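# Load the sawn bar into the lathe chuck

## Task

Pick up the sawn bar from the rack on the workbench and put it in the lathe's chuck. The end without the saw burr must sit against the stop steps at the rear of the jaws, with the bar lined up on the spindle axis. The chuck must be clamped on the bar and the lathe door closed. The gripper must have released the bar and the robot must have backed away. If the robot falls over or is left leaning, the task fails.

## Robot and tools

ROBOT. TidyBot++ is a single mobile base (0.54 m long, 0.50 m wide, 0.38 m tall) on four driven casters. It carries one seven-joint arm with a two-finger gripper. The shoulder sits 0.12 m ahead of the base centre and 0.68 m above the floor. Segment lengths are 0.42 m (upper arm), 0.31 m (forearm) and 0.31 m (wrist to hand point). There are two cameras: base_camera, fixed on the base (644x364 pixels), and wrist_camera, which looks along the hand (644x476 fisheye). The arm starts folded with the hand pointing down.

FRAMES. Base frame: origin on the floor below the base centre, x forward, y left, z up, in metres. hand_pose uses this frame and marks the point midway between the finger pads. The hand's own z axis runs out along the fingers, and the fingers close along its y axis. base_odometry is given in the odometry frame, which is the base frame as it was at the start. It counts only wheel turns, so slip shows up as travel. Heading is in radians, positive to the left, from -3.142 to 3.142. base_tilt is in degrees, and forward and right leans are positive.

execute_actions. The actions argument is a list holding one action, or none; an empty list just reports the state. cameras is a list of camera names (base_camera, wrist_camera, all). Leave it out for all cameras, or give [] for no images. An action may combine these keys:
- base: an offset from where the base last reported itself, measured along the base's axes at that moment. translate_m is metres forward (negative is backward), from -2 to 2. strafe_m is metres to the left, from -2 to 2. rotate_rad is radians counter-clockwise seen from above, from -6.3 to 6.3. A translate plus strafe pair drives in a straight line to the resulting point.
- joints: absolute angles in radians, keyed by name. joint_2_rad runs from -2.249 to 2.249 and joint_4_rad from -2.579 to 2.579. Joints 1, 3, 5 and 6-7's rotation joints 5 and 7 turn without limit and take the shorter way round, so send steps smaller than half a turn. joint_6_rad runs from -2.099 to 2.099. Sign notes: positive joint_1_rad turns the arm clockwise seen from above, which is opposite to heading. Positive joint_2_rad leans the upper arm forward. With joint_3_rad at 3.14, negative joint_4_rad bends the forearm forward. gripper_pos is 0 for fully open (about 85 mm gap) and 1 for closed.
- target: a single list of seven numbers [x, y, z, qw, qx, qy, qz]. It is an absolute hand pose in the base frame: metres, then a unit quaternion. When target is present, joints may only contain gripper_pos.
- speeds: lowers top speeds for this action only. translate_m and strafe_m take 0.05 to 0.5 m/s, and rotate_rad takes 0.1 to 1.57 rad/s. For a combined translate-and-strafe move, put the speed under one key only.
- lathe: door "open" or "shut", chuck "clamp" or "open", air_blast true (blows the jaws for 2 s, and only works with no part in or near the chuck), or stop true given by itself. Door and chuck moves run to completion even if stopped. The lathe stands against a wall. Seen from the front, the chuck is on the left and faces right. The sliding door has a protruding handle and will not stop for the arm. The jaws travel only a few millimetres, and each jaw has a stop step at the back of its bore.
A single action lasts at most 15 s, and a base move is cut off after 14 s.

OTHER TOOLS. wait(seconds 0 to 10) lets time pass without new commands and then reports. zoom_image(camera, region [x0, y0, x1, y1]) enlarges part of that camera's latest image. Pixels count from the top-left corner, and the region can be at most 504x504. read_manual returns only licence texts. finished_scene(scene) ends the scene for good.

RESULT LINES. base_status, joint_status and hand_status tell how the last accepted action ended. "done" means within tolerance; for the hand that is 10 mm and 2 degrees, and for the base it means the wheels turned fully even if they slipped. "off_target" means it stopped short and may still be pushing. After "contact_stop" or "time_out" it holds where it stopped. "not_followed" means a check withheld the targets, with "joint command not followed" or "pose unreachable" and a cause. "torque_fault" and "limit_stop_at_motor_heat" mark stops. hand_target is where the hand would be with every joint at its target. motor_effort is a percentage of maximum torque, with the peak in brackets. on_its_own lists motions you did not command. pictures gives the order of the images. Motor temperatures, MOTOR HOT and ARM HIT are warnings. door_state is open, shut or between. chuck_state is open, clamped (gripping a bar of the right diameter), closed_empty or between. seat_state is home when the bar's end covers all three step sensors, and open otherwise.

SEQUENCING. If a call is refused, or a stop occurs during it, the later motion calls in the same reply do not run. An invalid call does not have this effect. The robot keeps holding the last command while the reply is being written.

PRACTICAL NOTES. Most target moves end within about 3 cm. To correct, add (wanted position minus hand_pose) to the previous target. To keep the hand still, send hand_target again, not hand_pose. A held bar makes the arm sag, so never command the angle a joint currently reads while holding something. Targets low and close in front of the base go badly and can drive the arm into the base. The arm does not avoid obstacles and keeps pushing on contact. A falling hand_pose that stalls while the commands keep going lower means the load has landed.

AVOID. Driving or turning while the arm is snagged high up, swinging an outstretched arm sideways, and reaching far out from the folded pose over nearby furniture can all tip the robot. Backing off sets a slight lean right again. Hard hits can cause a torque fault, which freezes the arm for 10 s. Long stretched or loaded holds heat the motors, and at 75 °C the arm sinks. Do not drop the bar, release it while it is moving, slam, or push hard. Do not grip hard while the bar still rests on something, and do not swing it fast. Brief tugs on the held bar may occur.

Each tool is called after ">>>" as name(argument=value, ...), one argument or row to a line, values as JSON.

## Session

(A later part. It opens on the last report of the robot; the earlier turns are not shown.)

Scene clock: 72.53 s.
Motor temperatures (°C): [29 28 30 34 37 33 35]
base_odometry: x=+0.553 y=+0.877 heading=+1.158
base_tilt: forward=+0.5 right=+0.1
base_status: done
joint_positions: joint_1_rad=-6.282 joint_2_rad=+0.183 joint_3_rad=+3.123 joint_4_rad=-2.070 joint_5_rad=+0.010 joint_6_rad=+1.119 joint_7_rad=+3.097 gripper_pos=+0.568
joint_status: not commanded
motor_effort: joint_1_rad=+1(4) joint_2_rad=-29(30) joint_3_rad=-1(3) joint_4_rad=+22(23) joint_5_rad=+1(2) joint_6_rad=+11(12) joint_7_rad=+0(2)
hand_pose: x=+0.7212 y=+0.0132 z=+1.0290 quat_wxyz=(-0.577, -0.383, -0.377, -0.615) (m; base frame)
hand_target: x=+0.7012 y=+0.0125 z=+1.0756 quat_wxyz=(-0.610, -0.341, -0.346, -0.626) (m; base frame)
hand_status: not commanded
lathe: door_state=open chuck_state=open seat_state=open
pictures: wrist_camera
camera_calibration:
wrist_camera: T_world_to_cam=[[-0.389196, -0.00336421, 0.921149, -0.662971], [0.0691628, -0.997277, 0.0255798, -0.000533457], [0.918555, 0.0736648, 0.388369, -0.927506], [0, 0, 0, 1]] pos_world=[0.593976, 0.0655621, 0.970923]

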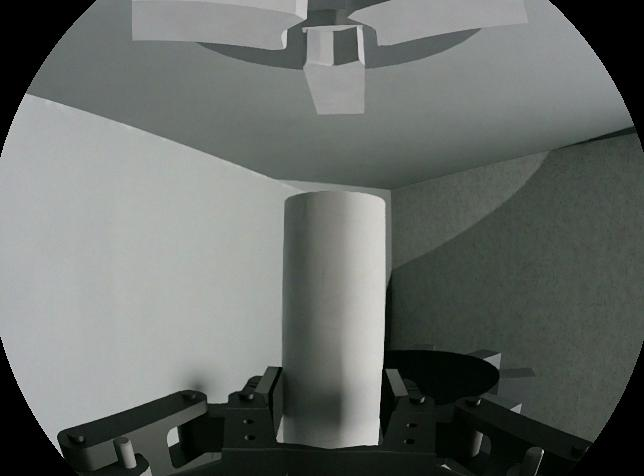

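>>> execute_actions(
  actions=[
    {"base":{"strafe_m":0.03},"speeds":{"strafe_m":0.1}},
  ],
  cameras=["wrist_camera"],
)

>>> zoom_image(
  camera="wrist_camera",
  region=[240, 50, 440, 210],
)

Scene clock: 73.70 s.
Motor temperatures (°C): [29 28 30 34 37 33 35]
base_odometry: x=+0.525 y=+0.889 heading=+1.157
base_tilt: forward=+0.5 right=+0.1
base_status: done
joint_positions: joint_1_rad=-6.284 joint_2_rad=+0.183 joint_3_rad=+3.121 joint_4_rad=-2.070 joint_5_rad=+0.010 joint_6_rad=+1.119 joint_7_rad=+3.097 gripper_pos=+0.568
joint_status: not commanded
motor_effort: joint_1_rad=+1(4) joint_2_rad=-30(30) joint_3_rad=+0(3) joint_4_rad=+22(23) joint_5_rad=+0(2) joint_6_rad=+11(12) joint_7_rad=-2(2)
hand_pose: x=+0.7212 y=+0.0153 z=+1.0290 quat_wxyz=(-0.576, -0.382, -0.378, -0.617) (m; base frame)
hand_target: x=+0.7012 y=+0.0125 z=+1.0756 quat_wxyz=(-0.610, -0.341, -0.346, -0.626) (m; base frame)
hand_status: not commanded
lathe: door_state=open chuck_state=open seat_state=open
pictures: wrist_camera
camera_calibration:
wrist_camera: T_world_to_cam=[[-0.389182, -0.00501132, 0.921147, -0.662981], [0.0728324, -0.997022, 0.0253474, -0.000814081], [0.918277, 0.0769541, 0.388388, -0.92747], [0, 0, 0, 1]] pos_world=[0.593713, 0.0672386, 0.970942]

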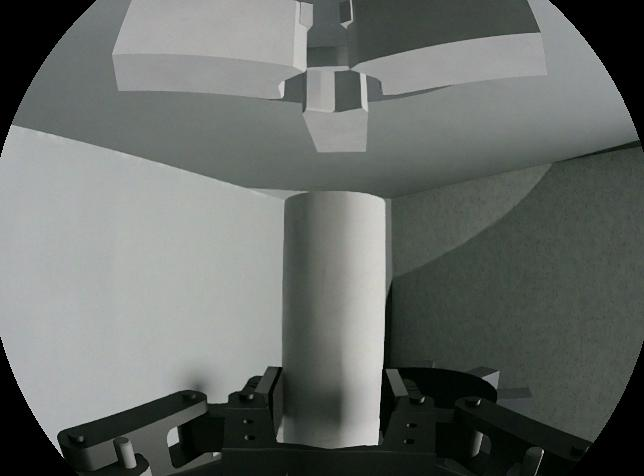

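Scaled by 2.520.

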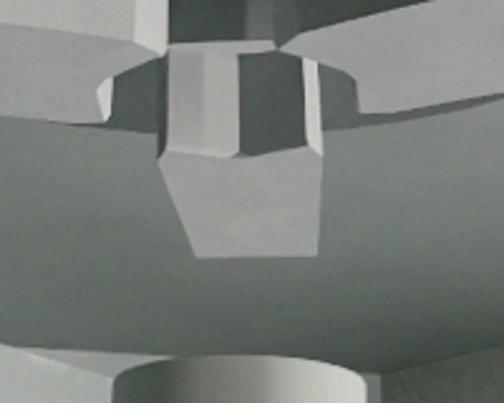

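>>> execute_actions(
  actions=[
    {"base":{"strafe_m":0.025,"translate_m":0.002},"speeds":{"strafe_m":0.08}},
  ],
  cameras=["wrist_camera"],
)

>>> zoom_image(
  camera="wrist_camera",
  region=[260, 90, 410, 210],
)

Scene clock: 74.90 s.
Motor temperatures (°C): [29 28 30 34 37 33 35]
base_odometry: x=+0.503 y=+0.901 heading=+1.157
base_tilt: forward=+0.5 right=+0.2
base_status: done
joint_positions: joint_1_rad=-6.283 joint_2_rad=+0.183 joint_3_rad=+3.121 joint_4_rad=-2.070 joint_5_rad=+0.010 joint_6_rad=+1.119 joint_7_rad=+3.097 gripper_pos=+0.568
joint_status: not commanded
motor_effort: joint_1_rad=+1(4) joint_2_rad=-30(30) joint_3_rad=+0(4) joint_4_rad=+22(23) joint_5_rad=+1(2) joint_6_rad=+11(12) joint_7_rad=-1(2)
hand_pose: x=+0.7212 y=+0.0148 z=+1.0290 quat_wxyz=(-0.576, -0.382, -0.378, -0.616) (m; base frame)
hand_target: x=+0.7012 y=+0.0125 z=+1.0756 quat_wxyz=(-0.610, -0.341, -0.346, -0.626) (m; base frame)
hand_status: not commanded
lathe: door_state=open chuck_state=open seat_state=open
pictures: wrist_camera
camera_calibration:
wrist_camera: T_world_to_cam=[[-0.389186, -0.00467215, 0.921147, -0.66298], [0.0720139, -0.997081, 0.0253687, -0.000731295], [0.91834, 0.0762086, 0.388386, -0.927477], [0, 0, 0, 1]] pos_world=[0.59377, 0.066855, 0.970941]

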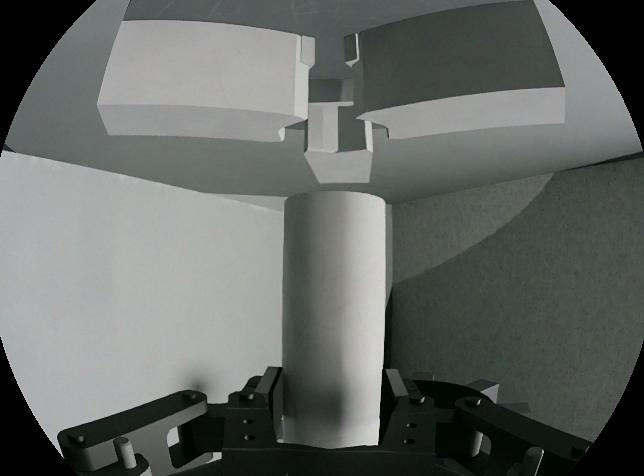

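Scaled by 3.360.

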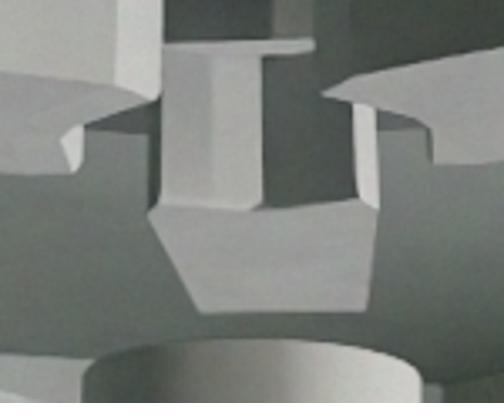

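>>> execute_actions(
  actions=[
    {"base":{"strafe_m":0.015},"speeds":{"strafe_m":0.05}},
  ],
  cameras=["wrist_camera"],
)

>>> zoom_image(
  camera="wrist_camera",
  region=[260, 110, 410, 230],
)

Scene clock: 76.93 s.
Motor temperatures (°C): [29 28 30 34 37 33 35]
base_odometry: x=+0.489 y=+0.907 heading=+1.157
base_tilt: forward=+0.5 right=+0.1
base_status: done
joint_positions: joint_1_rad=-6.283 joint_2_rad=+0.183 joint_3_rad=+3.121 joint_4_rad=-2.070 joint_5_rad=+0.010 joint_6_rad=+1.119 joint_7_rad=+3.097 gripper_pos=+0.568
joint_status: not commanded
motor_effort: joint_1_rad=+1(4) joint_2_rad=-30(30) joint_3_rad=+0(3) joint_4_rad=+22(23) joint_5_rad=+1(2) joint_6_rad=+11(12) joint_7_rad=-1(2)
hand_pose: x=+0.7211 y=+0.0148 z=+1.0290 quat_wxyz=(-0.576, -0.382, -0.378, -0.616) (m; base frame)
hand_target: x=+0.7012 y=+0.0125 z=+1.0756 quat_wxyz=(-0.610, -0.341, -0.346, -0.626) (m; base frame)
hand_status: not commanded
lathe: door_state=open chuck_state=open seat_state=open
pictures: wrist_camera
camera_calibration:
wrist_camera: T_world_to_cam=[[-0.389298, -0.00465237, 0.9211, -0.662888], [0.0719527, -0.997085, 0.0253743, -0.000728189], [0.918297, 0.0761538, 0.388498, -0.927558], [0, 0, 0, 1]] pos_world=[0.593764, 0.0668269, 0.97096]

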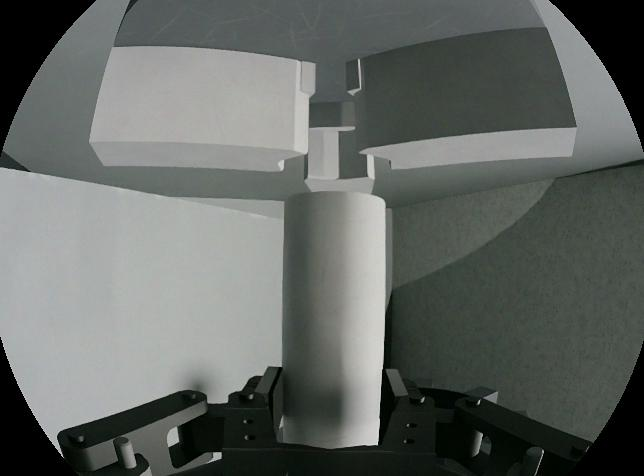

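Scaled by 3.360.

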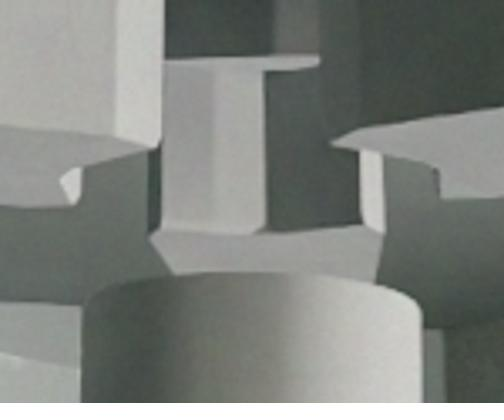

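>>> zoom_image(
  camera="wrist_camera",
  region=[350, 190, 430, 350],
)

>>> zoom_image(
  camera="wrist_camera",
  region=[260, 180, 410, 400],
)

Scaled by 3.150.

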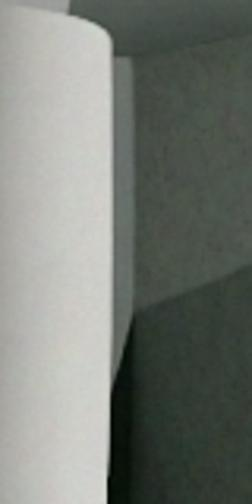

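Scaled by 2.291.

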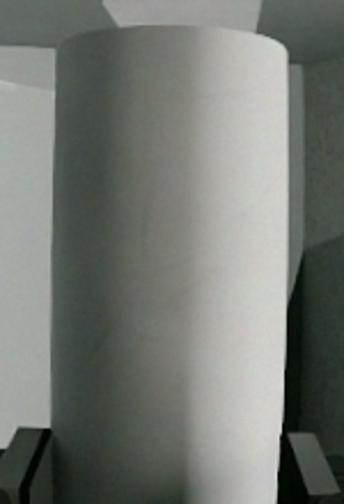

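>>> execute_actions(
  actions=[
    {"base":{"strafe_m":0.009},"speeds":{"strafe_m":0.05}},
  ],
  cameras=["wrist_camera"],
)

>>> zoom_image(
  camera="wrist_camera",
  region=[260, 130, 410, 250],
)

Scene clock: 78.97 s.
Motor temperatures (°C): [29 28 30 34 37 33 35]
base_odometry: x=+0.481 y=+0.911 heading=+1.157
base_tilt: forward=+0.5 right=+0.2
base_status: done
joint_positions: joint_1_rad=-6.284 joint_2_rad=+0.183 joint_3_rad=+3.120 joint_4_rad=-2.070 joint_5_rad=+0.010 joint_6_rad=+1.119 joint_7_rad=+3.097 gripper_pos=+0.568
joint_status: not commanded
motor_effort: joint_1_rad=+1(4) joint_2_rad=-29(30) joint_3_rad=+0(2) joint_4_rad=+22(23) joint_5_rad=+0(2) joint_6_rad=+11(12) joint_7_rad=-1(1)
hand_pose: x=+0.7211 y=+0.0160 z=+1.0290 quat_wxyz=(-0.575, -0.382, -0.378, -0.617) (m; base frame)
hand_target: x=+0.7012 y=+0.0125 z=+1.0756 quat_wxyz=(-0.610, -0.341, -0.346, -0.626) (m; base frame)
hand_status: not commanded
lathe: door_state=open chuck_state=open seat_state=open
pictures: wrist_camera
camera_calibration:
wrist_camera: T_world_to_cam=[[-0.389287, -0.00559904, 0.921099, -0.662894], [0.0740496, -0.996935, 0.0252358, -0.000882734], [0.918135, 0.0780311, 0.388509, -0.927538], [0, 0, 0, 1]] pos_world=[0.593614, 0.0677852, 0.970971]

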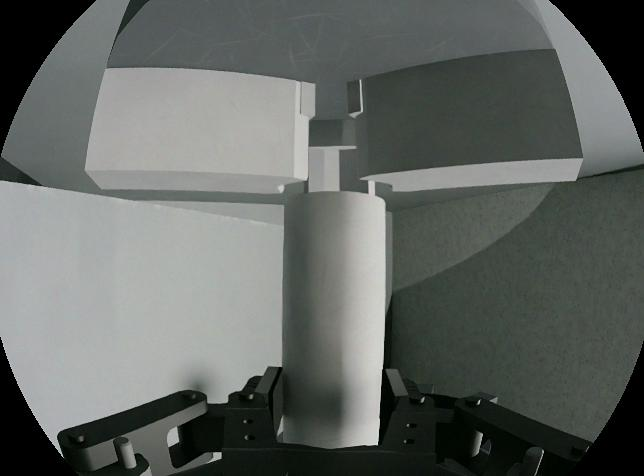

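Scaled by 3.360.

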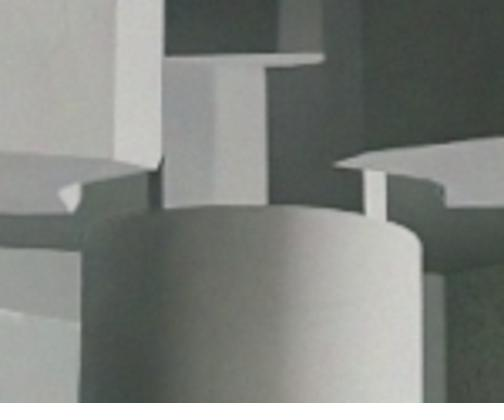

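>>> execute_actions(
  actions=[
    {"joints":{"joint_4_rad":-2.047,"joint_1_rad":0.0},"base":{"strafe_m":0.004},"speeds":{"strafe_m":0.05}},
  ],
  cameras=["wrist_camera"],
)

>>> zoom_image(
  camera="wrist_camera",
  region=[265, 160, 325, 220],
)

>>> zoom_image(
  camera="wrist_camera",
  region=[345, 160, 405, 220],
)

Scene clock: 80.33 s.
Motor temperatures (°C): [29 28 30 34 37 33 35]
base_odometry: x=+0.477 y=+0.913 heading=+1.157
base_tilt: forward=+0.5 right=+0.1
base_status: done
joint_positions: joint_1_rad=-6.285 joint_2_rad=+0.183 joint_3_rad=+3.120 joint_4_rad=-2.070 joint_5_rad=+0.010 joint_6_rad=+1.119 joint_7_rad=+3.097 gripper_pos=+0.568
joint_status: all done
motor_effort: joint_1_rad=+1(5) joint_2_rad=-30(30) joint_3_rad=+0(3) joint_4_rad=+21(23) joint_5_rad=+0(2) joint_6_rad=+11(12) joint_7_rad=-1(1)
hand_pose: x=+0.7211 y=+0.0163 z=+1.0291 quat_wxyz=(-0.575, -0.382, -0.378, -0.617) (m; base frame)
hand_target: x=+0.7013 y=+0.0125 z=+1.0771 quat_wxyz=(-0.611, -0.340, -0.345, -0.626) (m; base frame)
hand_status: not commanded
lathe: door_state=open chuck_state=open seat_state=open
pictures: wrist_camera
camera_calibration:
wrist_camera: T_world_to_cam=[[-0.389338, -0.00586483, 0.921076, -0.662861], [0.0745997, -0.996895, 0.0251856, -0.000914877], [0.918069, 0.0785177, 0.388567, -0.927588], [0, 0, 0, 1]] pos_world=[0.59358, 0.0680325, 0.970998]

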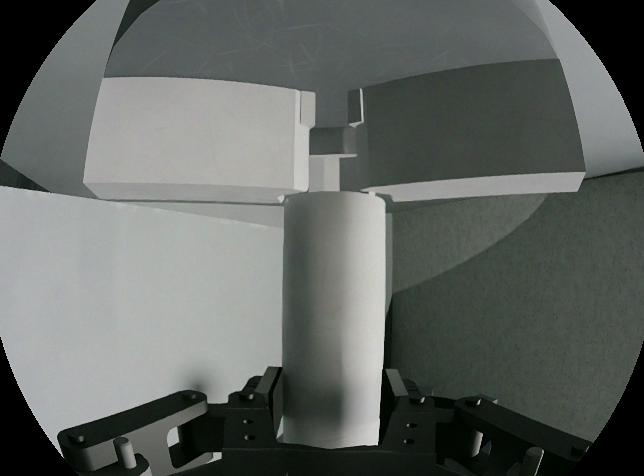

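Scaled by 8.400.

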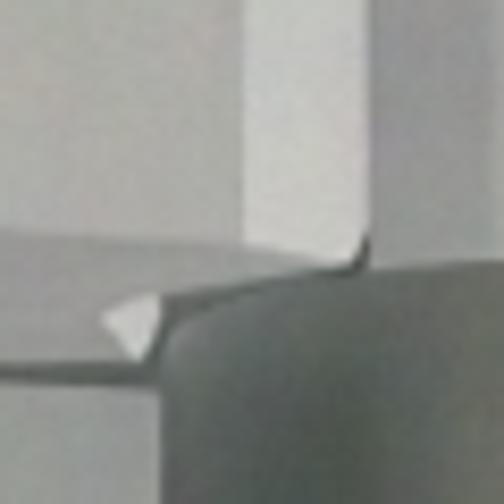

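Scaled by 8.400.

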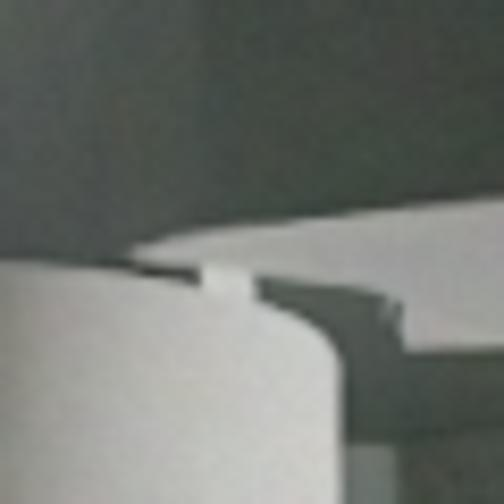

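>>> execute_actions(
  actions=[
    {"joints":{"joint_4_rad":-2.044}},
  ],
  cameras=[],
)

Scene clock: 81.10 s.
Motor temperatures (°C): [29 28 30 34 37 33 35]
base_odometry: x=+0.477 y=+0.913 heading=+1.157
base_tilt: forward=+0.5 right=+0.2
base_status: not commanded
joint_positions: joint_1_rad=-6.285 joint_2_rad=+0.183 joint_3_rad=+3.120 joint_4_rad=-2.070 joint_5_rad=+0.010 joint_6_rad=+1.119 joint_7_rad=+3.097 gripper_pos=+0.568
joint_status: all done
motor_effort: joint_1_rad=+1(1) joint_2_rad=-29(30) joint_3_rad=+0(0) joint_4_rad=+23(23) joint_5_rad=+1(1) joint_6_rad=+11(11) joint_7_rad=-1(2)
hand_pose: x=+0.7211 y=+0.0163 z=+1.0293 quat_wxyz=(-0.575, -0.382, -0.378, -0.617) (m; base frame)
hand_target: x=+0.7014 y=+0.0125 z=+1.0787 quat_wxyz=(-0.611, -0.339, -0.344, -0.627) (m; base frame)
hand_status: not commanded
lathe: door_state=open chuck_state=open seat_state=open
pictures: none
No camera images: "cameras" was empty.

>>> execute_actions(
  actions=[
    {"joints":{"joint_4_rad":-2.041}},
  ],
  cameras=["wrist_camera"],
)

>>> zoom_image(
  camera="wrist_camera",
  region=[265, 160, 325, 220],
)

>>> zoom_image(
  camera="wrist_camera",
  region=[345, 160, 405, 220],
)

Scene clock: 81.70 s.
Motor temperatures (°C): [29 28 30 34 37 33 35]
base_odometry: x=+0.477 y=+0.913 heading=+1.157
base_tilt: forward=+0.6 right=+0.2
base_status: not commanded
joint_positions: joint_1_rad=-6.285 joint_2_rad=+0.183 joint_3_rad=+3.120 joint_4_rad=-2.068 joint_5_rad=+0.010 joint_6_rad=+1.119 joint_7_rad=+3.097 gripper_pos=+0.568
joint_status: all done
motor_effort: joint_1_rad=+1(2) joint_2_rad=-29(30) joint_3_rad=-1(1) joint_4_rad=+22(23) joint_5_rad=+0(1) joint_6_rad=+11(12) joint_7_rad=-1(2)
hand_pose: x=+0.7212 y=+0.0163 z=+1.0300 quat_wxyz=(-0.575, -0.381, -0.377, -0.617) (m; base frame)
hand_target: x=+0.7014 y=+0.0125 z=+1.0802 quat_wxyz=(-0.612, -0.339, -0.343, -0.627) (m; base frame)
hand_status: not commanded
lathe: door_state=open chuck_state=open seat_state=open
pictures: wrist_camera
camera_calibration:
wrist_camera: T_world_to_cam=[[-0.390962, -0.00589884, 0.920388, -0.66179], [0.0745483, -0.996897, 0.0252774, -0.00100533], [0.917383, 0.0784959, 0.390188, -0.92923], [0, 0, 0, 1]] pos_world=[0.5938, 0.0680347, 0.971703]

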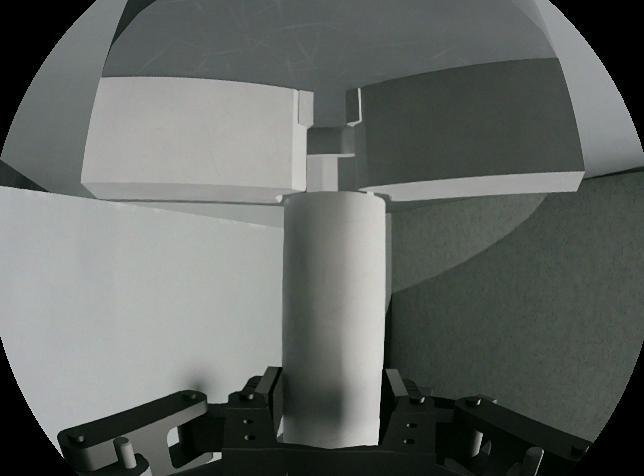

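Scaled by 8.400.

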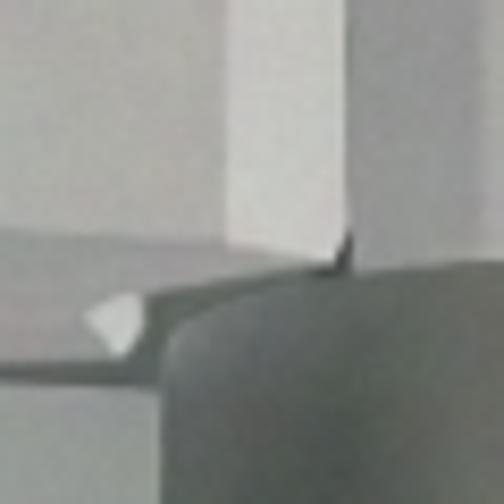

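Scaled by 8.400.

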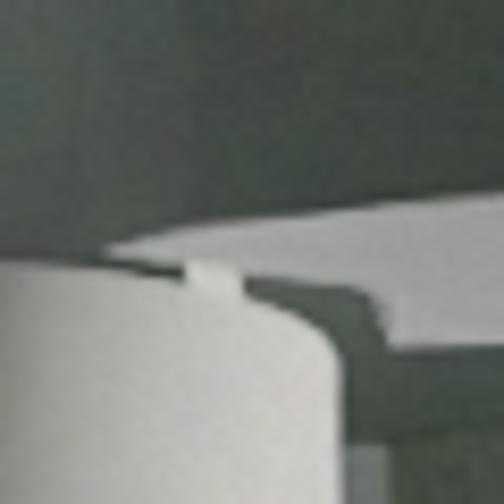

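>>> execute_actions(
  actions=[
    {"base":{"strafe_m":0.003},"speeds":{"strafe_m":0.05}},
  ],
  cameras=["wrist_camera"],
)

>>> zoom_image(
  camera="wrist_camera",
  region=[265, 160, 325, 220],
)

>>> zoom_image(
  camera="wrist_camera",
  region=[345, 160, 405, 220],
)

Scene clock: 82.50 s.
Motor temperatures (°C): [29 28 30 34 37 33 35]
base_odometry: x=+0.475 y=+0.914 heading=+1.157
base_tilt: forward=+0.5 right=+0.1
base_status: done
joint_positions: joint_1_rad=-6.285 joint_2_rad=+0.183 joint_3_rad=+3.120 joint_4_rad=-2.068 joint_5_rad=+0.010 joint_6_rad=+1.119 joint_7_rad=+3.097 gripper_pos=+0.568
joint_status: not commanded
motor_effort: joint_1_rad=+0(4) joint_2_rad=-29(30) joint_3_rad=+0(2) joint_4_rad=+22(23) joint_5_rad=+0(2) joint_6_rad=+11(11) joint_7_rad=-1(1)
hand_pose: x=+0.7212 y=+0.0164 z=+1.0301 quat_wxyz=(-0.575, -0.381, -0.377, -0.618) (m; base frame)
hand_target: x=+0.7014 y=+0.0125 z=+1.0802 quat_wxyz=(-0.612, -0.339, -0.343, -0.627) (m; base frame)
hand_status: not commanded
lathe: door_state=open chuck_state=open seat_state=open
pictures: wrist_camera
camera_calibration:
wrist_camera: T_world_to_cam=[[-0.391101, -0.00596226, 0.920329, -0.661681], [0.0747504, -0.996881, 0.0253076, -0.0010544], [0.917307, 0.0786928, 0.390327, -0.929332], [0, 0, 0, 1]] pos_world=[0.593778, 0.0681355, 0.971734]

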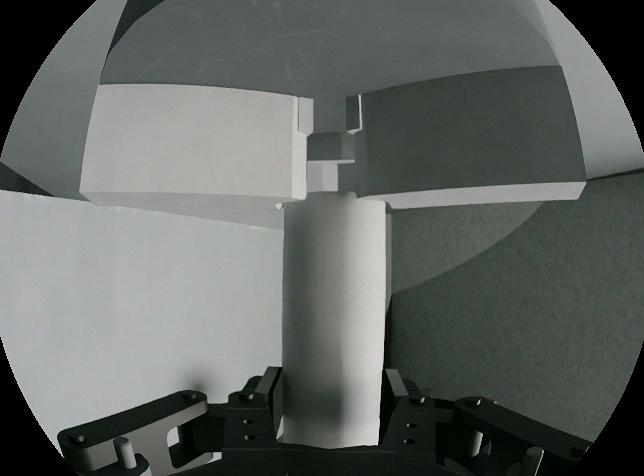

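Scaled by 8.400.

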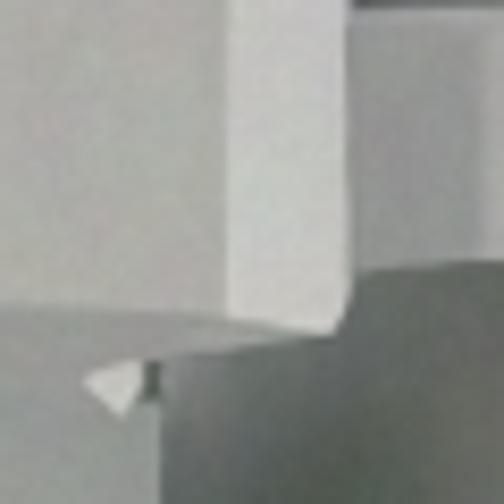

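Scaled by 8.400.

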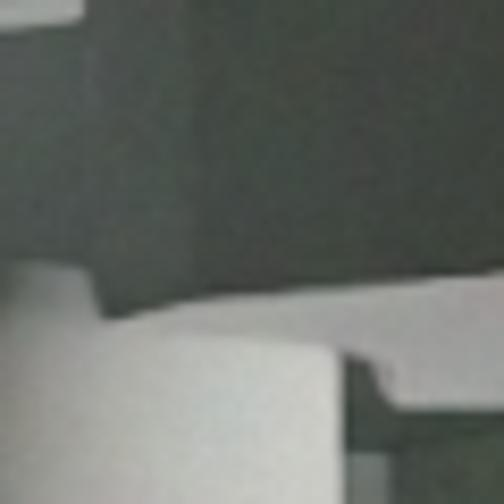

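>>> execute_actions(
  actions=[
    {"base":{"strafe_m":0.008},"speeds":{"strafe_m":0.05}},
  ],
  cameras=["wrist_camera"],
)

>>> zoom_image(
  camera="wrist_camera",
  region=[265, 170, 405, 270],
)

Scene clock: 83.30 s.
Motor temperatures (°C): [29 28 30 34 37 33 35]
base_odometry: x=+0.467 y=+0.918 heading=+1.157
base_tilt: forward=+0.5 right=+0.1
base_status: done
joint_positions: joint_1_rad=-6.285 joint_2_rad=+0.183 joint_3_rad=+3.120 joint_4_rad=-2.068 joint_5_rad=+0.010 joint_6_rad=+1.120 joint_7_rad=+3.098 gripper_pos=+0.568
joint_status: not commanded
motor_effort: joint_1_rad=+1(4) joint_2_rad=-29(30) joint_3_rad=+0(3) joint_4_rad=+23(24) joint_5_rad=+1(2) joint_6_rad=+11(12) joint_7_rad=+0(2)
hand_pose: x=+0.7211 y=+0.0167 z=+1.0303 quat_wxyz=(-0.576, -0.381, -0.377, -0.618) (m; base frame)
hand_target: x=+0.7014 y=+0.0125 z=+1.0802 quat_wxyz=(-0.612, -0.339, -0.343, -0.627) (m; base frame)
hand_status: not commanded
lathe: door_state=open chuck_state=open seat_state=open
pictures: wrist_camera
camera_calibration:
wrist_camera: T_world_to_cam=[[-0.392067, -0.00557264, 0.91992, -0.660894], [0.0748764, -0.996857, 0.0258734, -0.00149401], [0.916884, 0.0790244, 0.391252, -0.929986], [0, 0, 0, 1]] pos_world=[0.593686, 0.0683193, 0.971867]

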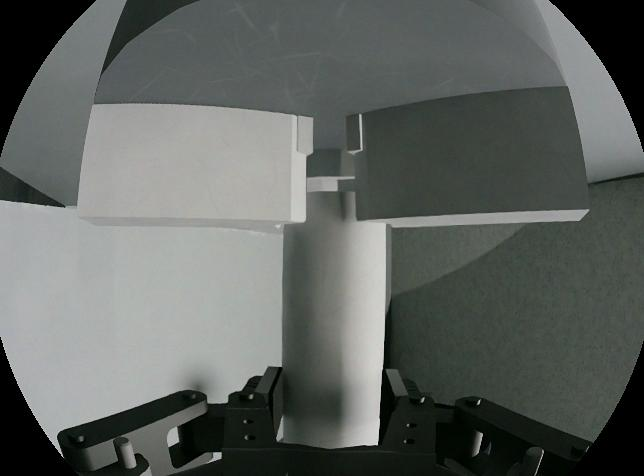

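Scaled by 3.600.

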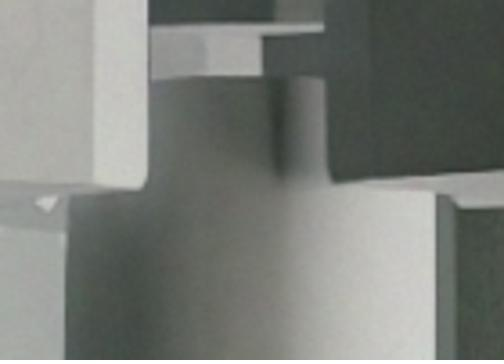

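>>> execute_actions(
  actions=[
    {"base":{"strafe_m":0.015},"speeds":{"strafe_m":0.05}},
  ],
  cameras=["wrist_camera"],
)

>>> zoom_image(
  camera="wrist_camera",
  region=[265, 170, 405, 270],
)

Scene clock: 84.27 s.
Motor temperatures (°C): [29 28 30 34 37 33 35]
base_odometry: x=+0.453 y=+0.924 heading=+1.157
base_tilt: forward=+0.5 right=+0.1
base_status: done
joint_positions: joint_1_rad=-6.284 joint_2_rad=+0.183 joint_3_rad=+3.120 joint_4_rad=-2.068 joint_5_rad=+0.010 joint_6_rad=+1.121 joint_7_rad=+3.098 gripper_pos=+0.568
joint_status: not commanded
motor_effort: joint_1_rad=+1(3) joint_2_rad=-29(29) joint_3_rad=-1(3) joint_4_rad=+24(24) joint_5_rad=+0(4) joint_6_rad=+11(11) joint_7_rad=-1(2)
hand_pose: x=+0.7209 y=+0.0158 z=+1.0306 quat_wxyz=(-0.576, -0.381, -0.377, -0.617) (m; base frame)
hand_target: x=+0.7014 y=+0.0125 z=+1.0802 quat_wxyz=(-0.612, -0.339, -0.343, -0.627) (m; base frame)
hand_status: not commanded
lathe: door_state=open chuck_state=open seat_state=open
pictures: wrist_camera
camera_calibration:
wrist_camera: T_world_to_cam=[[-0.393057, -0.00479741, 0.919502, -0.660087], [0.073316, -0.996966, 0.0261387, -0.00150009], [0.916587, 0.0776882, 0.392216, -0.930698], [0, 0, 0, 1]] pos_world=[0.593724, 0.067642, 0.972025]

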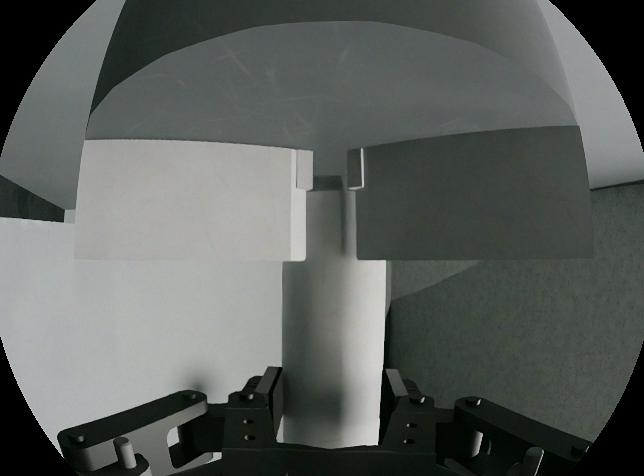

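Scaled by 3.600.

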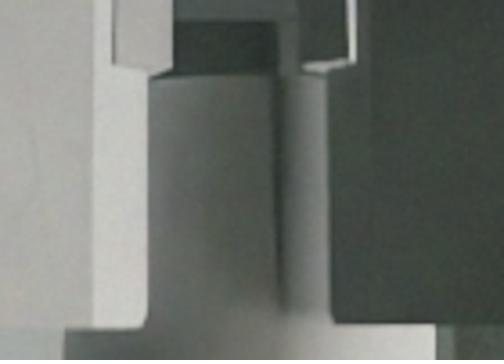

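>>> execute_actions(
  actions=[
    {"base":{"strafe_m":0.006},"speeds":{"strafe_m":0.05}},
  ],
  cameras=["wrist_camera"],
)

>>> zoom_image(
  camera="wrist_camera",
  region=[285, 170, 375, 230],
)

Scene clock: 85.10 s.
Motor temperatures (°C): [29 28 30 34 37 33 35]
base_odometry: x=+0.448 y=+0.927 heading=+1.157
base_tilt: forward=+0.5 right=+0.1
base_status: done
joint_positions: joint_1_rad=-6.278 joint_2_rad=+0.183 joint_3_rad=+3.125 joint_4_rad=-2.069 joint_5_rad=+0.010 joint_6_rad=+1.123 joint_7_rad=+3.098 gripper_pos=+0.568
joint_status: not commanded
motor_effort: joint_1_rad=+0(5) joint_2_rad=-29(29) joint_3_rad=-1(5) joint_4_rad=+25(25) joint_5_rad=+1(4) joint_6_rad=+11(12) joint_7_rad=-1(2)
hand_pose: x=+0.7209 y=+0.0102 z=+1.0310 quat_wxyz=(-0.580, -0.382, -0.375, -0.615) (m; base frame)
hand_target: x=+0.7014 y=+0.0125 z=+1.0802 quat_wxyz=(-0.612, -0.339, -0.343, -0.627) (m; base frame)
hand_status: not commanded
lathe: door_state=open chuck_state=open seat_state=open
pictures: wrist_camera
camera_calibration:
wrist_camera: T_world_to_cam=[[-0.394599, -0.000106694, 0.918854, -0.65878], [0.0634242, -0.997618, 0.0271215, -0.00100483], [0.916662, 0.0689796, 0.393666, -0.931809], [0, 0, 0, 1]] pos_world=[0.594263, 0.0632031, 0.972171]

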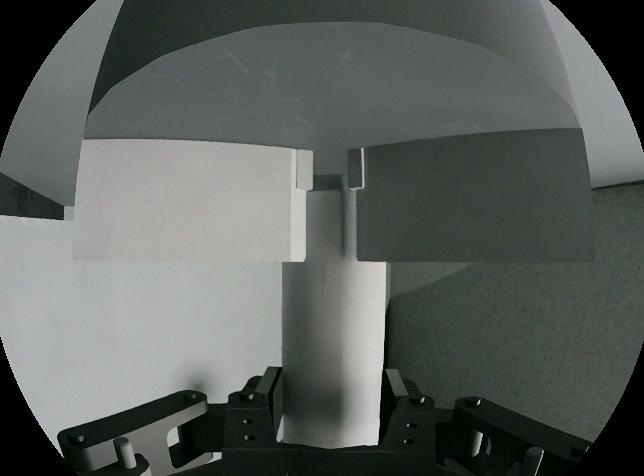

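Scaled by 5.600.

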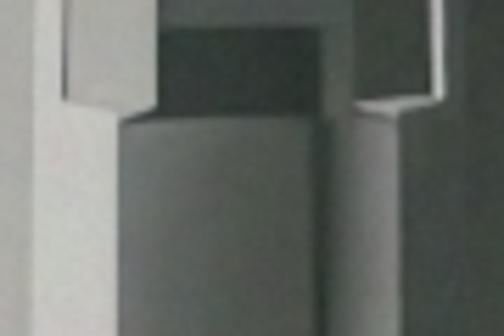

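>>> execute_actions(
  actions=[
    {"lathe":{"chuck":"clamp"}},
  ],
  cameras=[],
)

>>> wait(
  seconds=1.5,
  cameras=["wrist_camera"],
)

Scene clock: 85.57 s.
Motor temperatures (°C): [29 28 30 34 37 33 35]
base_odometry: x=+0.448 y=+0.927 heading=+1.157
base_tilt: forward=+0.5 right=+0.2
base_status: not commanded
joint_positions: joint_1_rad=-6.278 joint_2_rad=+0.183 joint_3_rad=+3.125 joint_4_rad=-2.069 joint_5_rad=+0.010 joint_6_rad=+1.123 joint_7_rad=+3.098 gripper_pos=+0.568
joint_status: not commanded
motor_effort: joint_1_rad=-1(1) joint_2_rad=-28(29) joint_3_rad=-1(2) joint_4_rad=+26(26) joint_5_rad=+0(1) joint_6_rad=+11(11) joint_7_rad=+0(1)
hand_pose: x=+0.7209 y=+0.0100 z=+1.0310 quat_wxyz=(-0.580, -0.382, -0.375, -0.615) (m; base frame)
hand_target: x=+0.7014 y=+0.0125 z=+1.0802 quat_wxyz=(-0.612, -0.339, -0.343, -0.627) (m; base frame)
hand_status: not commanded
lathe: door_state=open chuck_state=between seat_state=open
pictures: none
No camera images: "cameras" was empty.

Scene clock: 87.07 s.
Motor temperatures (°C): [29 28 30 34 37 33 35]
base_odometry: x=+0.448 y=+0.927 heading=+1.157
base_tilt: forward=+0.5 right=+0.2
base_status: not commanded
joint_positions: joint_1_rad=-6.279 joint_2_rad=+0.187 joint_3_rad=+3.125 joint_4_rad=-2.063 joint_5_rad=+0.010 joint_6_rad=+1.126 joint_7_rad=+3.106 gripper_pos=+0.568
joint_status: not commanded
motor_effort: joint_1_rad=+1(1) joint_2_rad=-29(29) joint_3_rad=-1(2) joint_4_rad=+24(26) joint_5_rad=-1(1) joint_6_rad=+11(11) joint_7_rad=-1(1)
hand_pose: x=+0.7221 y=+0.0101 z=+1.0324 quat_wxyz=(-0.583, -0.379, -0.375, -0.613) (m; base frame)
hand_target: x=+0.7014 y=+0.0125 z=+1.0802 quat_wxyz=(-0.612, -0.339, -0.343, -0.627) (m; base frame)
hand_status: not commanded
wait: 1.50 s; at rest by 0.70 s
lathe: door_state=open chuck_state=clamped seat_state=open
pictures: wrist_camera
camera_calibration:
wrist_camera: T_world_to_cam=[[-0.399066, 0.00799475, 0.916888, -0.654357], [0.0597479, -0.99761, 0.0347033, -0.0062977], [0.914974, 0.068631, 0.397634, -0.93633], [0, 0, 0, 1]] pos_world=[0.595963, 0.0632101, 0.972507]

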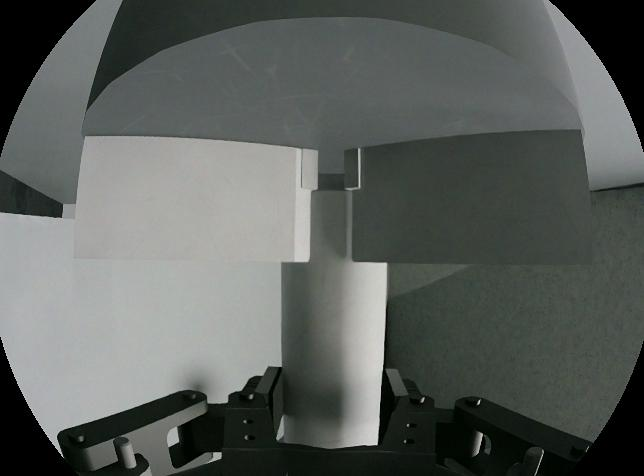

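>>> execute_actions(
  actions=[
    {"joints":{"joint_4_rad":-2.037,"joint_7_rad":3.148},"lathe":{"chuck":"open"}},
  ],
  cameras=[],
)

>>> wait(
  seconds=1,
  cameras=[],
)

>>> execute_actions(
  actions=[
    {"joints":{"joint_1_rad":-0.01},"base":{"strafe_m":0.004},"speeds":{"strafe_m":0.05}},
  ],
  cameras=["wrist_camera"],
)

>>> zoom_image(
  camera="wrist_camera",
  region=[285, 170, 375, 230],
)

Scene clock: 88.03 s.
Motor temperatures (°C): [29 28 30 34 37 33 35]
base_odometry: x=+0.448 y=+0.927 heading=+1.157
base_tilt: forward=+0.5 right=+0.1
base_status: not commanded
joint_positions: joint_1_rad=-6.279 joint_2_rad=+0.187 joint_3_rad=+3.125 joint_4_rad=-2.065 joint_5_rad=+0.010 joint_6_rad=+1.129 joint_7_rad=+3.110 gripper_pos=+0.568
joint_status: all done
motor_effort: joint_1_rad=-1(3) joint_2_rad=-28(29) joint_3_rad=-2(2) joint_4_rad=+23(28) joint_5_rad=+2(2) joint_6_rad=+10(11) joint_7_rad=-1(1)
hand_pose: x=+0.7215 y=+0.0103 z=+1.0323 quat_wxyz=(-0.584, -0.378, -0.375, -0.612) (m; base frame)
hand_target: x=+0.7015 y=+0.0125 z=+1.0823 quat_wxyz=(-0.615, -0.336, -0.343, -0.625) (m; base frame)
hand_status: not commanded
lathe: door_state=open chuck_state=between seat_state=open
pictures: none
No camera images: "cameras" was empty.

Scene clock: 89.03 s.
Motor temperatures (°C): [29 28 30 34 37 33 35]
base_odometry: x=+0.448 y=+0.927 heading=+1.157
base_tilt: forward=+0.5 right=+0.1
base_status: not commanded
joint_positions: joint_1_rad=-6.279 joint_2_rad=+0.187 joint_3_rad=+3.125 joint_4_rad=-2.065 joint_5_rad=+0.010 joint_6_rad=+1.129 joint_7_rad=+3.110 gripper_pos=+0.568
joint_status: all done
motor_effort: joint_1_rad=-2(3) joint_2_rad=-28(29) joint_3_rad=-2(2) joint_4_rad=+23(28) joint_5_rad=+3(2) joint_6_rad=+10(11) joint_7_rad=-1(1)
hand_pose: x=+0.7215 y=+0.0103 z=+1.0323 quat_wxyz=(-0.584, -0.378, -0.375, -0.612) (m; base frame)
hand_target: x=+0.7015 y=+0.0125 z=+1.0823 quat_wxyz=(-0.615, -0.336, -0.343, -0.625) (m; base frame)
hand_status: not commanded
wait: 1.00 s; at rest by 0.27 s
lathe: door_state=open chuck_state=open seat_state=open
pictures: none
No camera images: "cameras" was empty.

Scene clock: 89.63 s.
Motor temperatures (°C): [29 28 30 34 37 33 35]
base_odometry: x=+0.444 y=+0.928 heading=+1.157
base_tilt: forward=+0.5 right=+0.2
base_status: done
joint_positions: joint_1_rad=-6.279 joint_2_rad=+0.187 joint_3_rad=+3.131 joint_4_rad=-2.065 joint_5_rad=+0.009 joint_6_rad=+1.131 joint_7_rad=+3.110 gripper_pos=+0.568
joint_status: all done
motor_effort: joint_1_rad=-3(9) joint_2_rad=-28(28) joint_3_rad=-3(8) joint_4_rad=+24(25) joint_5_rad=+3(7) joint_6_rad=+10(11) joint_7_rad=+0(1)
hand_pose: x=+0.7215 y=+0.0067 z=+1.0326 quat_wxyz=(-0.587, -0.378, -0.374, -0.611) (m; base frame)
hand_target: x=+0.7013 y=+0.0183 z=+1.0823 quat_wxyz=(-0.612, -0.334, -0.345, -0.628) (m; base frame)
hand_status: not commanded
lathe: door_state=open chuck_state=open seat_state=open
pictures: wrist_camera
camera_calibration:
wrist_camera: T_world_to_cam=[[-0.401313, 0.0152252, 0.915814, -0.652067], [0.0516039, -0.997898, 0.0392028, -0.00843682], [0.914486, 0.0629922, 0.399684, -0.937365], [0, 0, 0, 1]] pos_world=[0.595959, 0.0605554, 0.972153]

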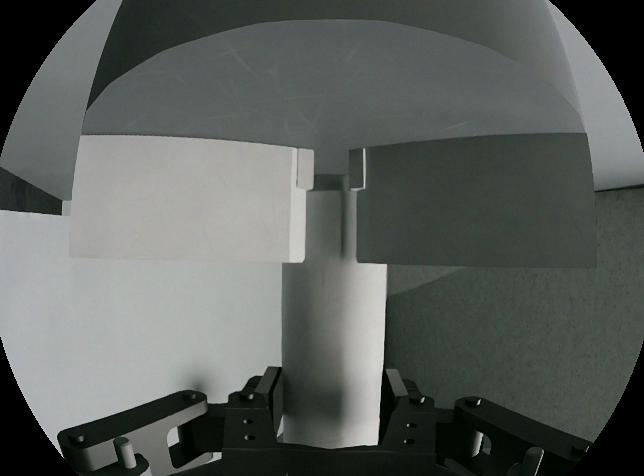

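Scaled by 5.600.

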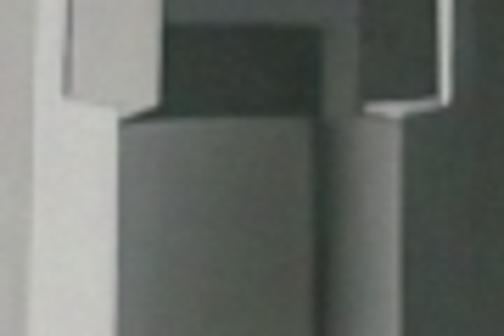

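>>> execute_actions(
  actions=[
    {"lathe":{"chuck":"clamp"}},
  ],
  cameras=[],
)

>>> wait(
  seconds=1.5,
  cameras=["wrist_camera"],
)

>>> zoom_image(
  camera="wrist_camera",
  region=[285, 130, 375, 230],
)

Scene clock: 90.27 s.
Motor temperatures (°C): [29 28 30 34 37 33 35]
base_odometry: x=+0.444 y=+0.928 heading=+1.157
base_tilt: forward=+0.6 right=+0.2
base_status: not commanded
joint_positions: joint_1_rad=-6.279 joint_2_rad=+0.187 joint_3_rad=+3.132 joint_4_rad=-2.066 joint_5_rad=+0.009 joint_6_rad=+1.131 joint_7_rad=+3.110 gripper_pos=+0.568
joint_status: not commanded
motor_effort: joint_1_rad=-1(1) joint_2_rad=-27(28) joint_3_rad=-2(2) joint_4_rad=+26(26) joint_5_rad=+1(2) joint_6_rad=+10(10) joint_7_rad=+0(1)
hand_pose: x=+0.7215 y=+0.0065 z=+1.0325 quat_wxyz=(-0.587, -0.378, -0.374, -0.610) (m; base frame)
hand_target: x=+0.7013 y=+0.0183 z=+1.0823 quat_wxyz=(-0.612, -0.334, -0.345, -0.628) (m; base frame)
hand_status: not commanded
lathe: door_state=open chuck_state=between seat_state=open
pictures: none
No camera images: "cameras" was empty.

Scene clock: 91.77 s.
Motor temperatures (°C): [29 28 30 34 37 33 35]
base_odometry: x=+0.444 y=+0.928 heading=+1.157
base_tilt: forward=+0.5 right=+0.2
base_status: not commanded
joint_positions: joint_1_rad=-6.279 joint_2_rad=+0.188 joint_3_rad=+3.132 joint_4_rad=-2.064 joint_5_rad=+0.009 joint_6_rad=+1.131 joint_7_rad=+3.110 gripper_pos=+0.568
joint_status: not commanded
motor_effort: joint_1_rad=+0(1) joint_2_rad=-29(28) joint_3_rad=-1(2) joint_4_rad=+23(26) joint_5_rad=+2(2) joint_6_rad=+11(10) joint_7_rad=+1(1)
hand_pose: x=+0.7220 y=+0.0066 z=+1.0324 quat_wxyz=(-0.587, -0.378, -0.374, -0.611) (m; base frame)
hand_target: x=+0.7013 y=+0.0183 z=+1.0823 quat_wxyz=(-0.612, -0.334, -0.345, -0.628) (m; base frame)
hand_status: not commanded
wait: 1.50 s; at rest by 0.27 s
lathe: door_state=open chuck_state=clamped seat_state=open
pictures: wrist_camera
camera_calibration:
wrist_camera: T_world_to_cam=[[-0.401496, 0.015336, 0.915733, -0.651484], [0.0513371, -0.997911, 0.0392206, -0.00842892], [0.914421, 0.062758, 0.399869, -0.937835], [0, 0, 0, 1]] pos_world=[0.596441, 0.0604365, 0.971928]

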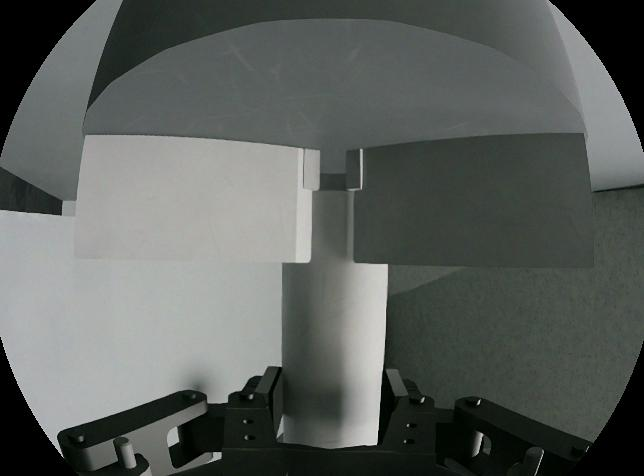

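Scaled by 5.040.

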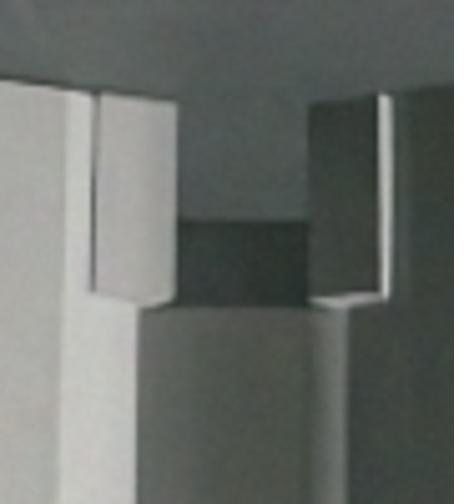

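>>> zoom_image(
  camera="wrist_camera",
  region=[295, 170, 370, 210],
)

Scaled by 6.720.

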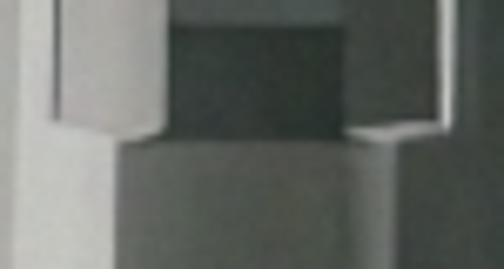

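>>> execute_actions(
  actions=[
    {"lathe":{"chuck":"open"}},
  ],
  cameras=[],
)

>>> wait(
  seconds=0.8,
  cameras=[],
)

>>> execute_actions(
  actions=[
    {"joints":{"joint_7_rad":3.137,"joint_1_rad":0.0},"base":{"strafe_m":-0.003,"rotate_rad":0.008},"speeds":{"strafe_m":0.05,"rotate_rad":0.1}},
  ],
  cameras=["wrist_camera"],
)

>>> zoom_image(
  camera="wrist_camera",
  region=[270, 180, 400, 280],
)

Scene clock: 93.47 s.
Motor temperatures (°C): [29 28 30 34 37 33 35]
base_odometry: x=+0.444 y=+0.928 heading=+1.157
base_tilt: forward=+0.5 right=+0.1
base_status: not commanded
joint_positions: joint_1_rad=-6.279 joint_2_rad=+0.188 joint_3_rad=+3.132 joint_4_rad=-2.065 joint_5_rad=+0.009 joint_6_rad=+1.133 joint_7_rad=+3.113 gripper_pos=+0.568
joint_status: not commanded
motor_effort: joint_1_rad=-2(2) joint_2_rad=-27(29) joint_3_rad=-3(3) joint_4_rad=+23(25) joint_5_rad=+3(3) joint_6_rad=+9(11) joint_7_rad=+0(1)
hand_pose: x=+0.7217 y=+0.0066 z=+1.0328 quat_wxyz=(-0.588, -0.377, -0.374, -0.610) (m; base frame)
hand_target: x=+0.7013 y=+0.0183 z=+1.0823 quat_wxyz=(-0.612, -0.334, -0.345, -0.628) (m; base frame)
hand_status: not commanded
lathe: door_state=open chuck_state=between seat_state=open
pictures: none
No camera images: "cameras" was empty.

Scene clock: 94.27 s.
Motor temperatures (°C): [29 28 30 34 37 33 35]
base_odometry: x=+0.444 y=+0.928 heading=+1.157
base_tilt: forward=+0.5 right=+0.1
base_status: not commanded
joint_positions: joint_1_rad=-6.279 joint_2_rad=+0.188 joint_3_rad=+3.132 joint_4_rad=-2.065 joint_5_rad=+0.009 joint_6_rad=+1.133 joint_7_rad=+3.113 gripper_pos=+0.568
joint_status: not commanded
motor_effort: joint_1_rad=-3(2) joint_2_rad=-27(29) joint_3_rad=-3(3) joint_4_rad=+22(25) joint_5_rad=+4(3) joint_6_rad=+9(11) joint_7_rad=-1(1)
hand_pose: x=+0.7217 y=+0.0066 z=+1.0328 quat_wxyz=(-0.588, -0.377, -0.374, -0.610) (m; base frame)
hand_target: x=+0.7013 y=+0.0183 z=+1.0823 quat_wxyz=(-0.612, -0.334, -0.345, -0.628) (m; base frame)
hand_status: not commanded
wait: 0.80 s; at rest by 0.27 s
lathe: door_state=open chuck_state=open seat_state=open
pictures: none
No camera images: "cameras" was empty.

Scene clock: 94.80 s.
Motor temperatures (°C): [29 28 30 34 37 33 35]
base_odometry: x=+0.447 y=+0.927 heading=+1.165
base_tilt: forward=+0.6 right=+0.2
base_status: done
joint_positions: joint_1_rad=-6.275 joint_2_rad=+0.188 joint_3_rad=+3.131 joint_4_rad=-2.065 joint_5_rad=+0.009 joint_6_rad=+1.133 joint_7_rad=+3.113 gripper_pos=+0.568
joint_status: all done
motor_effort: joint_1_rad=-2(7) joint_2_rad=-28(29) joint_3_rad=-2(7) joint_4_rad=+24(24) joint_5_rad=+2(6) joint_6_rad=+10(11) joint_7_rad=+0(3)
hand_pose: x=+0.7217 y=+0.0045 z=+1.0328 quat_wxyz=(-0.589, -0.378, -0.373, -0.609) (m; base frame)
hand_target: x=+0.7015 y=+0.0124 z=+1.0823 quat_wxyz=(-0.612, -0.338, -0.341, -0.629) (m; base frame)
hand_status: not commanded
lathe: door_state=open chuck_state=open seat_state=open
pictures: wrist_camera
camera_calibration:
wrist_camera: T_world_to_cam=[[-0.402841, 0.0195436, 0.915061, -0.650266], [0.04663, -0.998035, 0.0418438, -0.00978329], [0.914082, 0.0595257, 0.401138, -0.938712], [0, 0, 0, 1]] pos_world=[0.596562, 0.058822, 0.971996]

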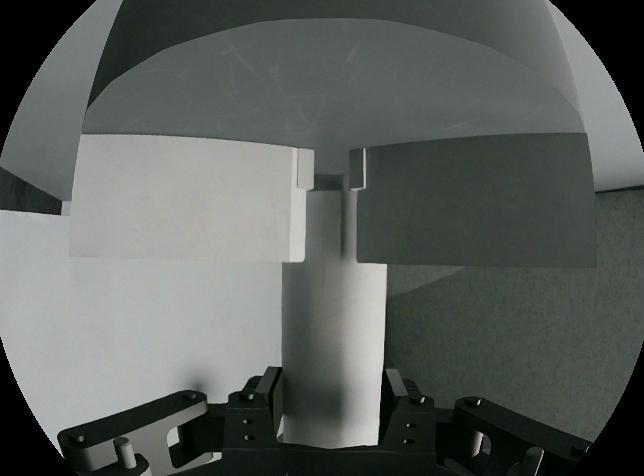

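Scaled by 3.877.

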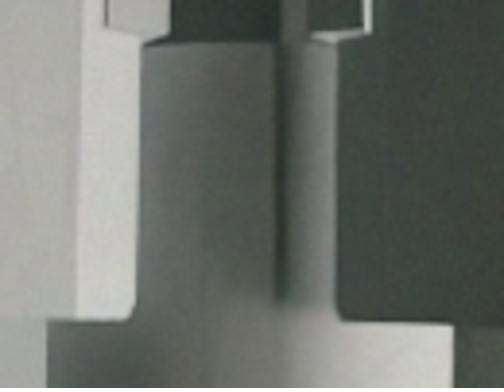

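>>> execute_actions(
  actions=[
    {"joints":{"joint_7_rad":3.118,"joint_3_rad":3.12},"base":{"strafe_m":-0.008},"speeds":{"strafe_m":0.05}},
  ],
  cameras=["wrist_camera"],
)

>>> zoom_image(
  camera="wrist_camera",
  region=[270, 180, 400, 280],
)

Scene clock: 95.83 s.
Motor temperatures (°C): [29 28 30 34 37 33 35]
base_odometry: x=+0.454 y=+0.924 heading=+1.164
base_tilt: forward=+0.6 right=+0.1
base_status: done
joint_positions: joint_1_rad=-6.282 joint_2_rad=+0.189 joint_3_rad=+3.124 joint_4_rad=-2.065 joint_5_rad=+0.009 joint_6_rad=+1.133 joint_7_rad=+3.113 gripper_pos=+0.568
joint_status: all done
motor_effort: joint_1_rad=+1(4) joint_2_rad=-30(32) joint_3_rad=+0(2) joint_4_rad=+23(25) joint_5_rad=+0(2) joint_6_rad=+11(13) joint_7_rad=-1(2)
hand_pose: x=+0.7217 y=+0.0125 z=+1.0324 quat_wxyz=(-0.584, -0.376, -0.375, -0.613) (m; base frame)
hand_target: x=+0.7015 y=+0.0124 z=+1.0823 quat_wxyz=(-0.606, -0.341, -0.338, -0.635) (m; base frame)
hand_status: not commanded
lathe: door_state=open chuck_state=open seat_state=open
pictures: wrist_camera
camera_calibration:
wrist_camera: T_world_to_cam=[[-0.402416, 0.011927, 0.915379, -0.650621], [0.060919, -0.99735, 0.0397761, -0.0100317], [0.913428, 0.0717705, 0.400623, -0.938161], [0, 0, 0, 1]] pos_world=[0.595732, 0.0650871, 0.971813]

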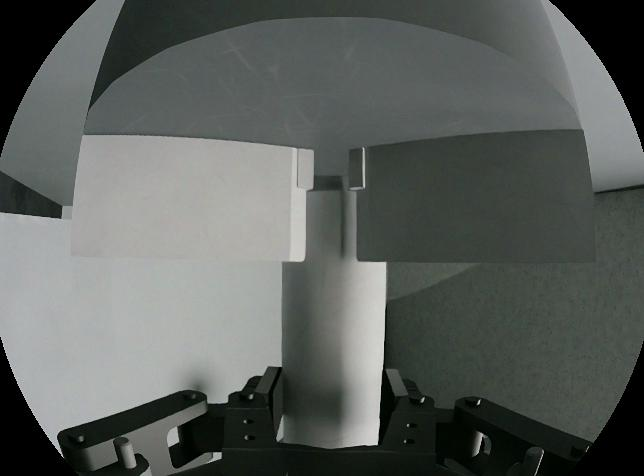

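Scaled by 3.877.

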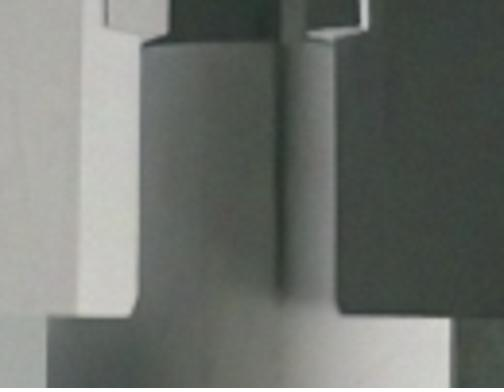

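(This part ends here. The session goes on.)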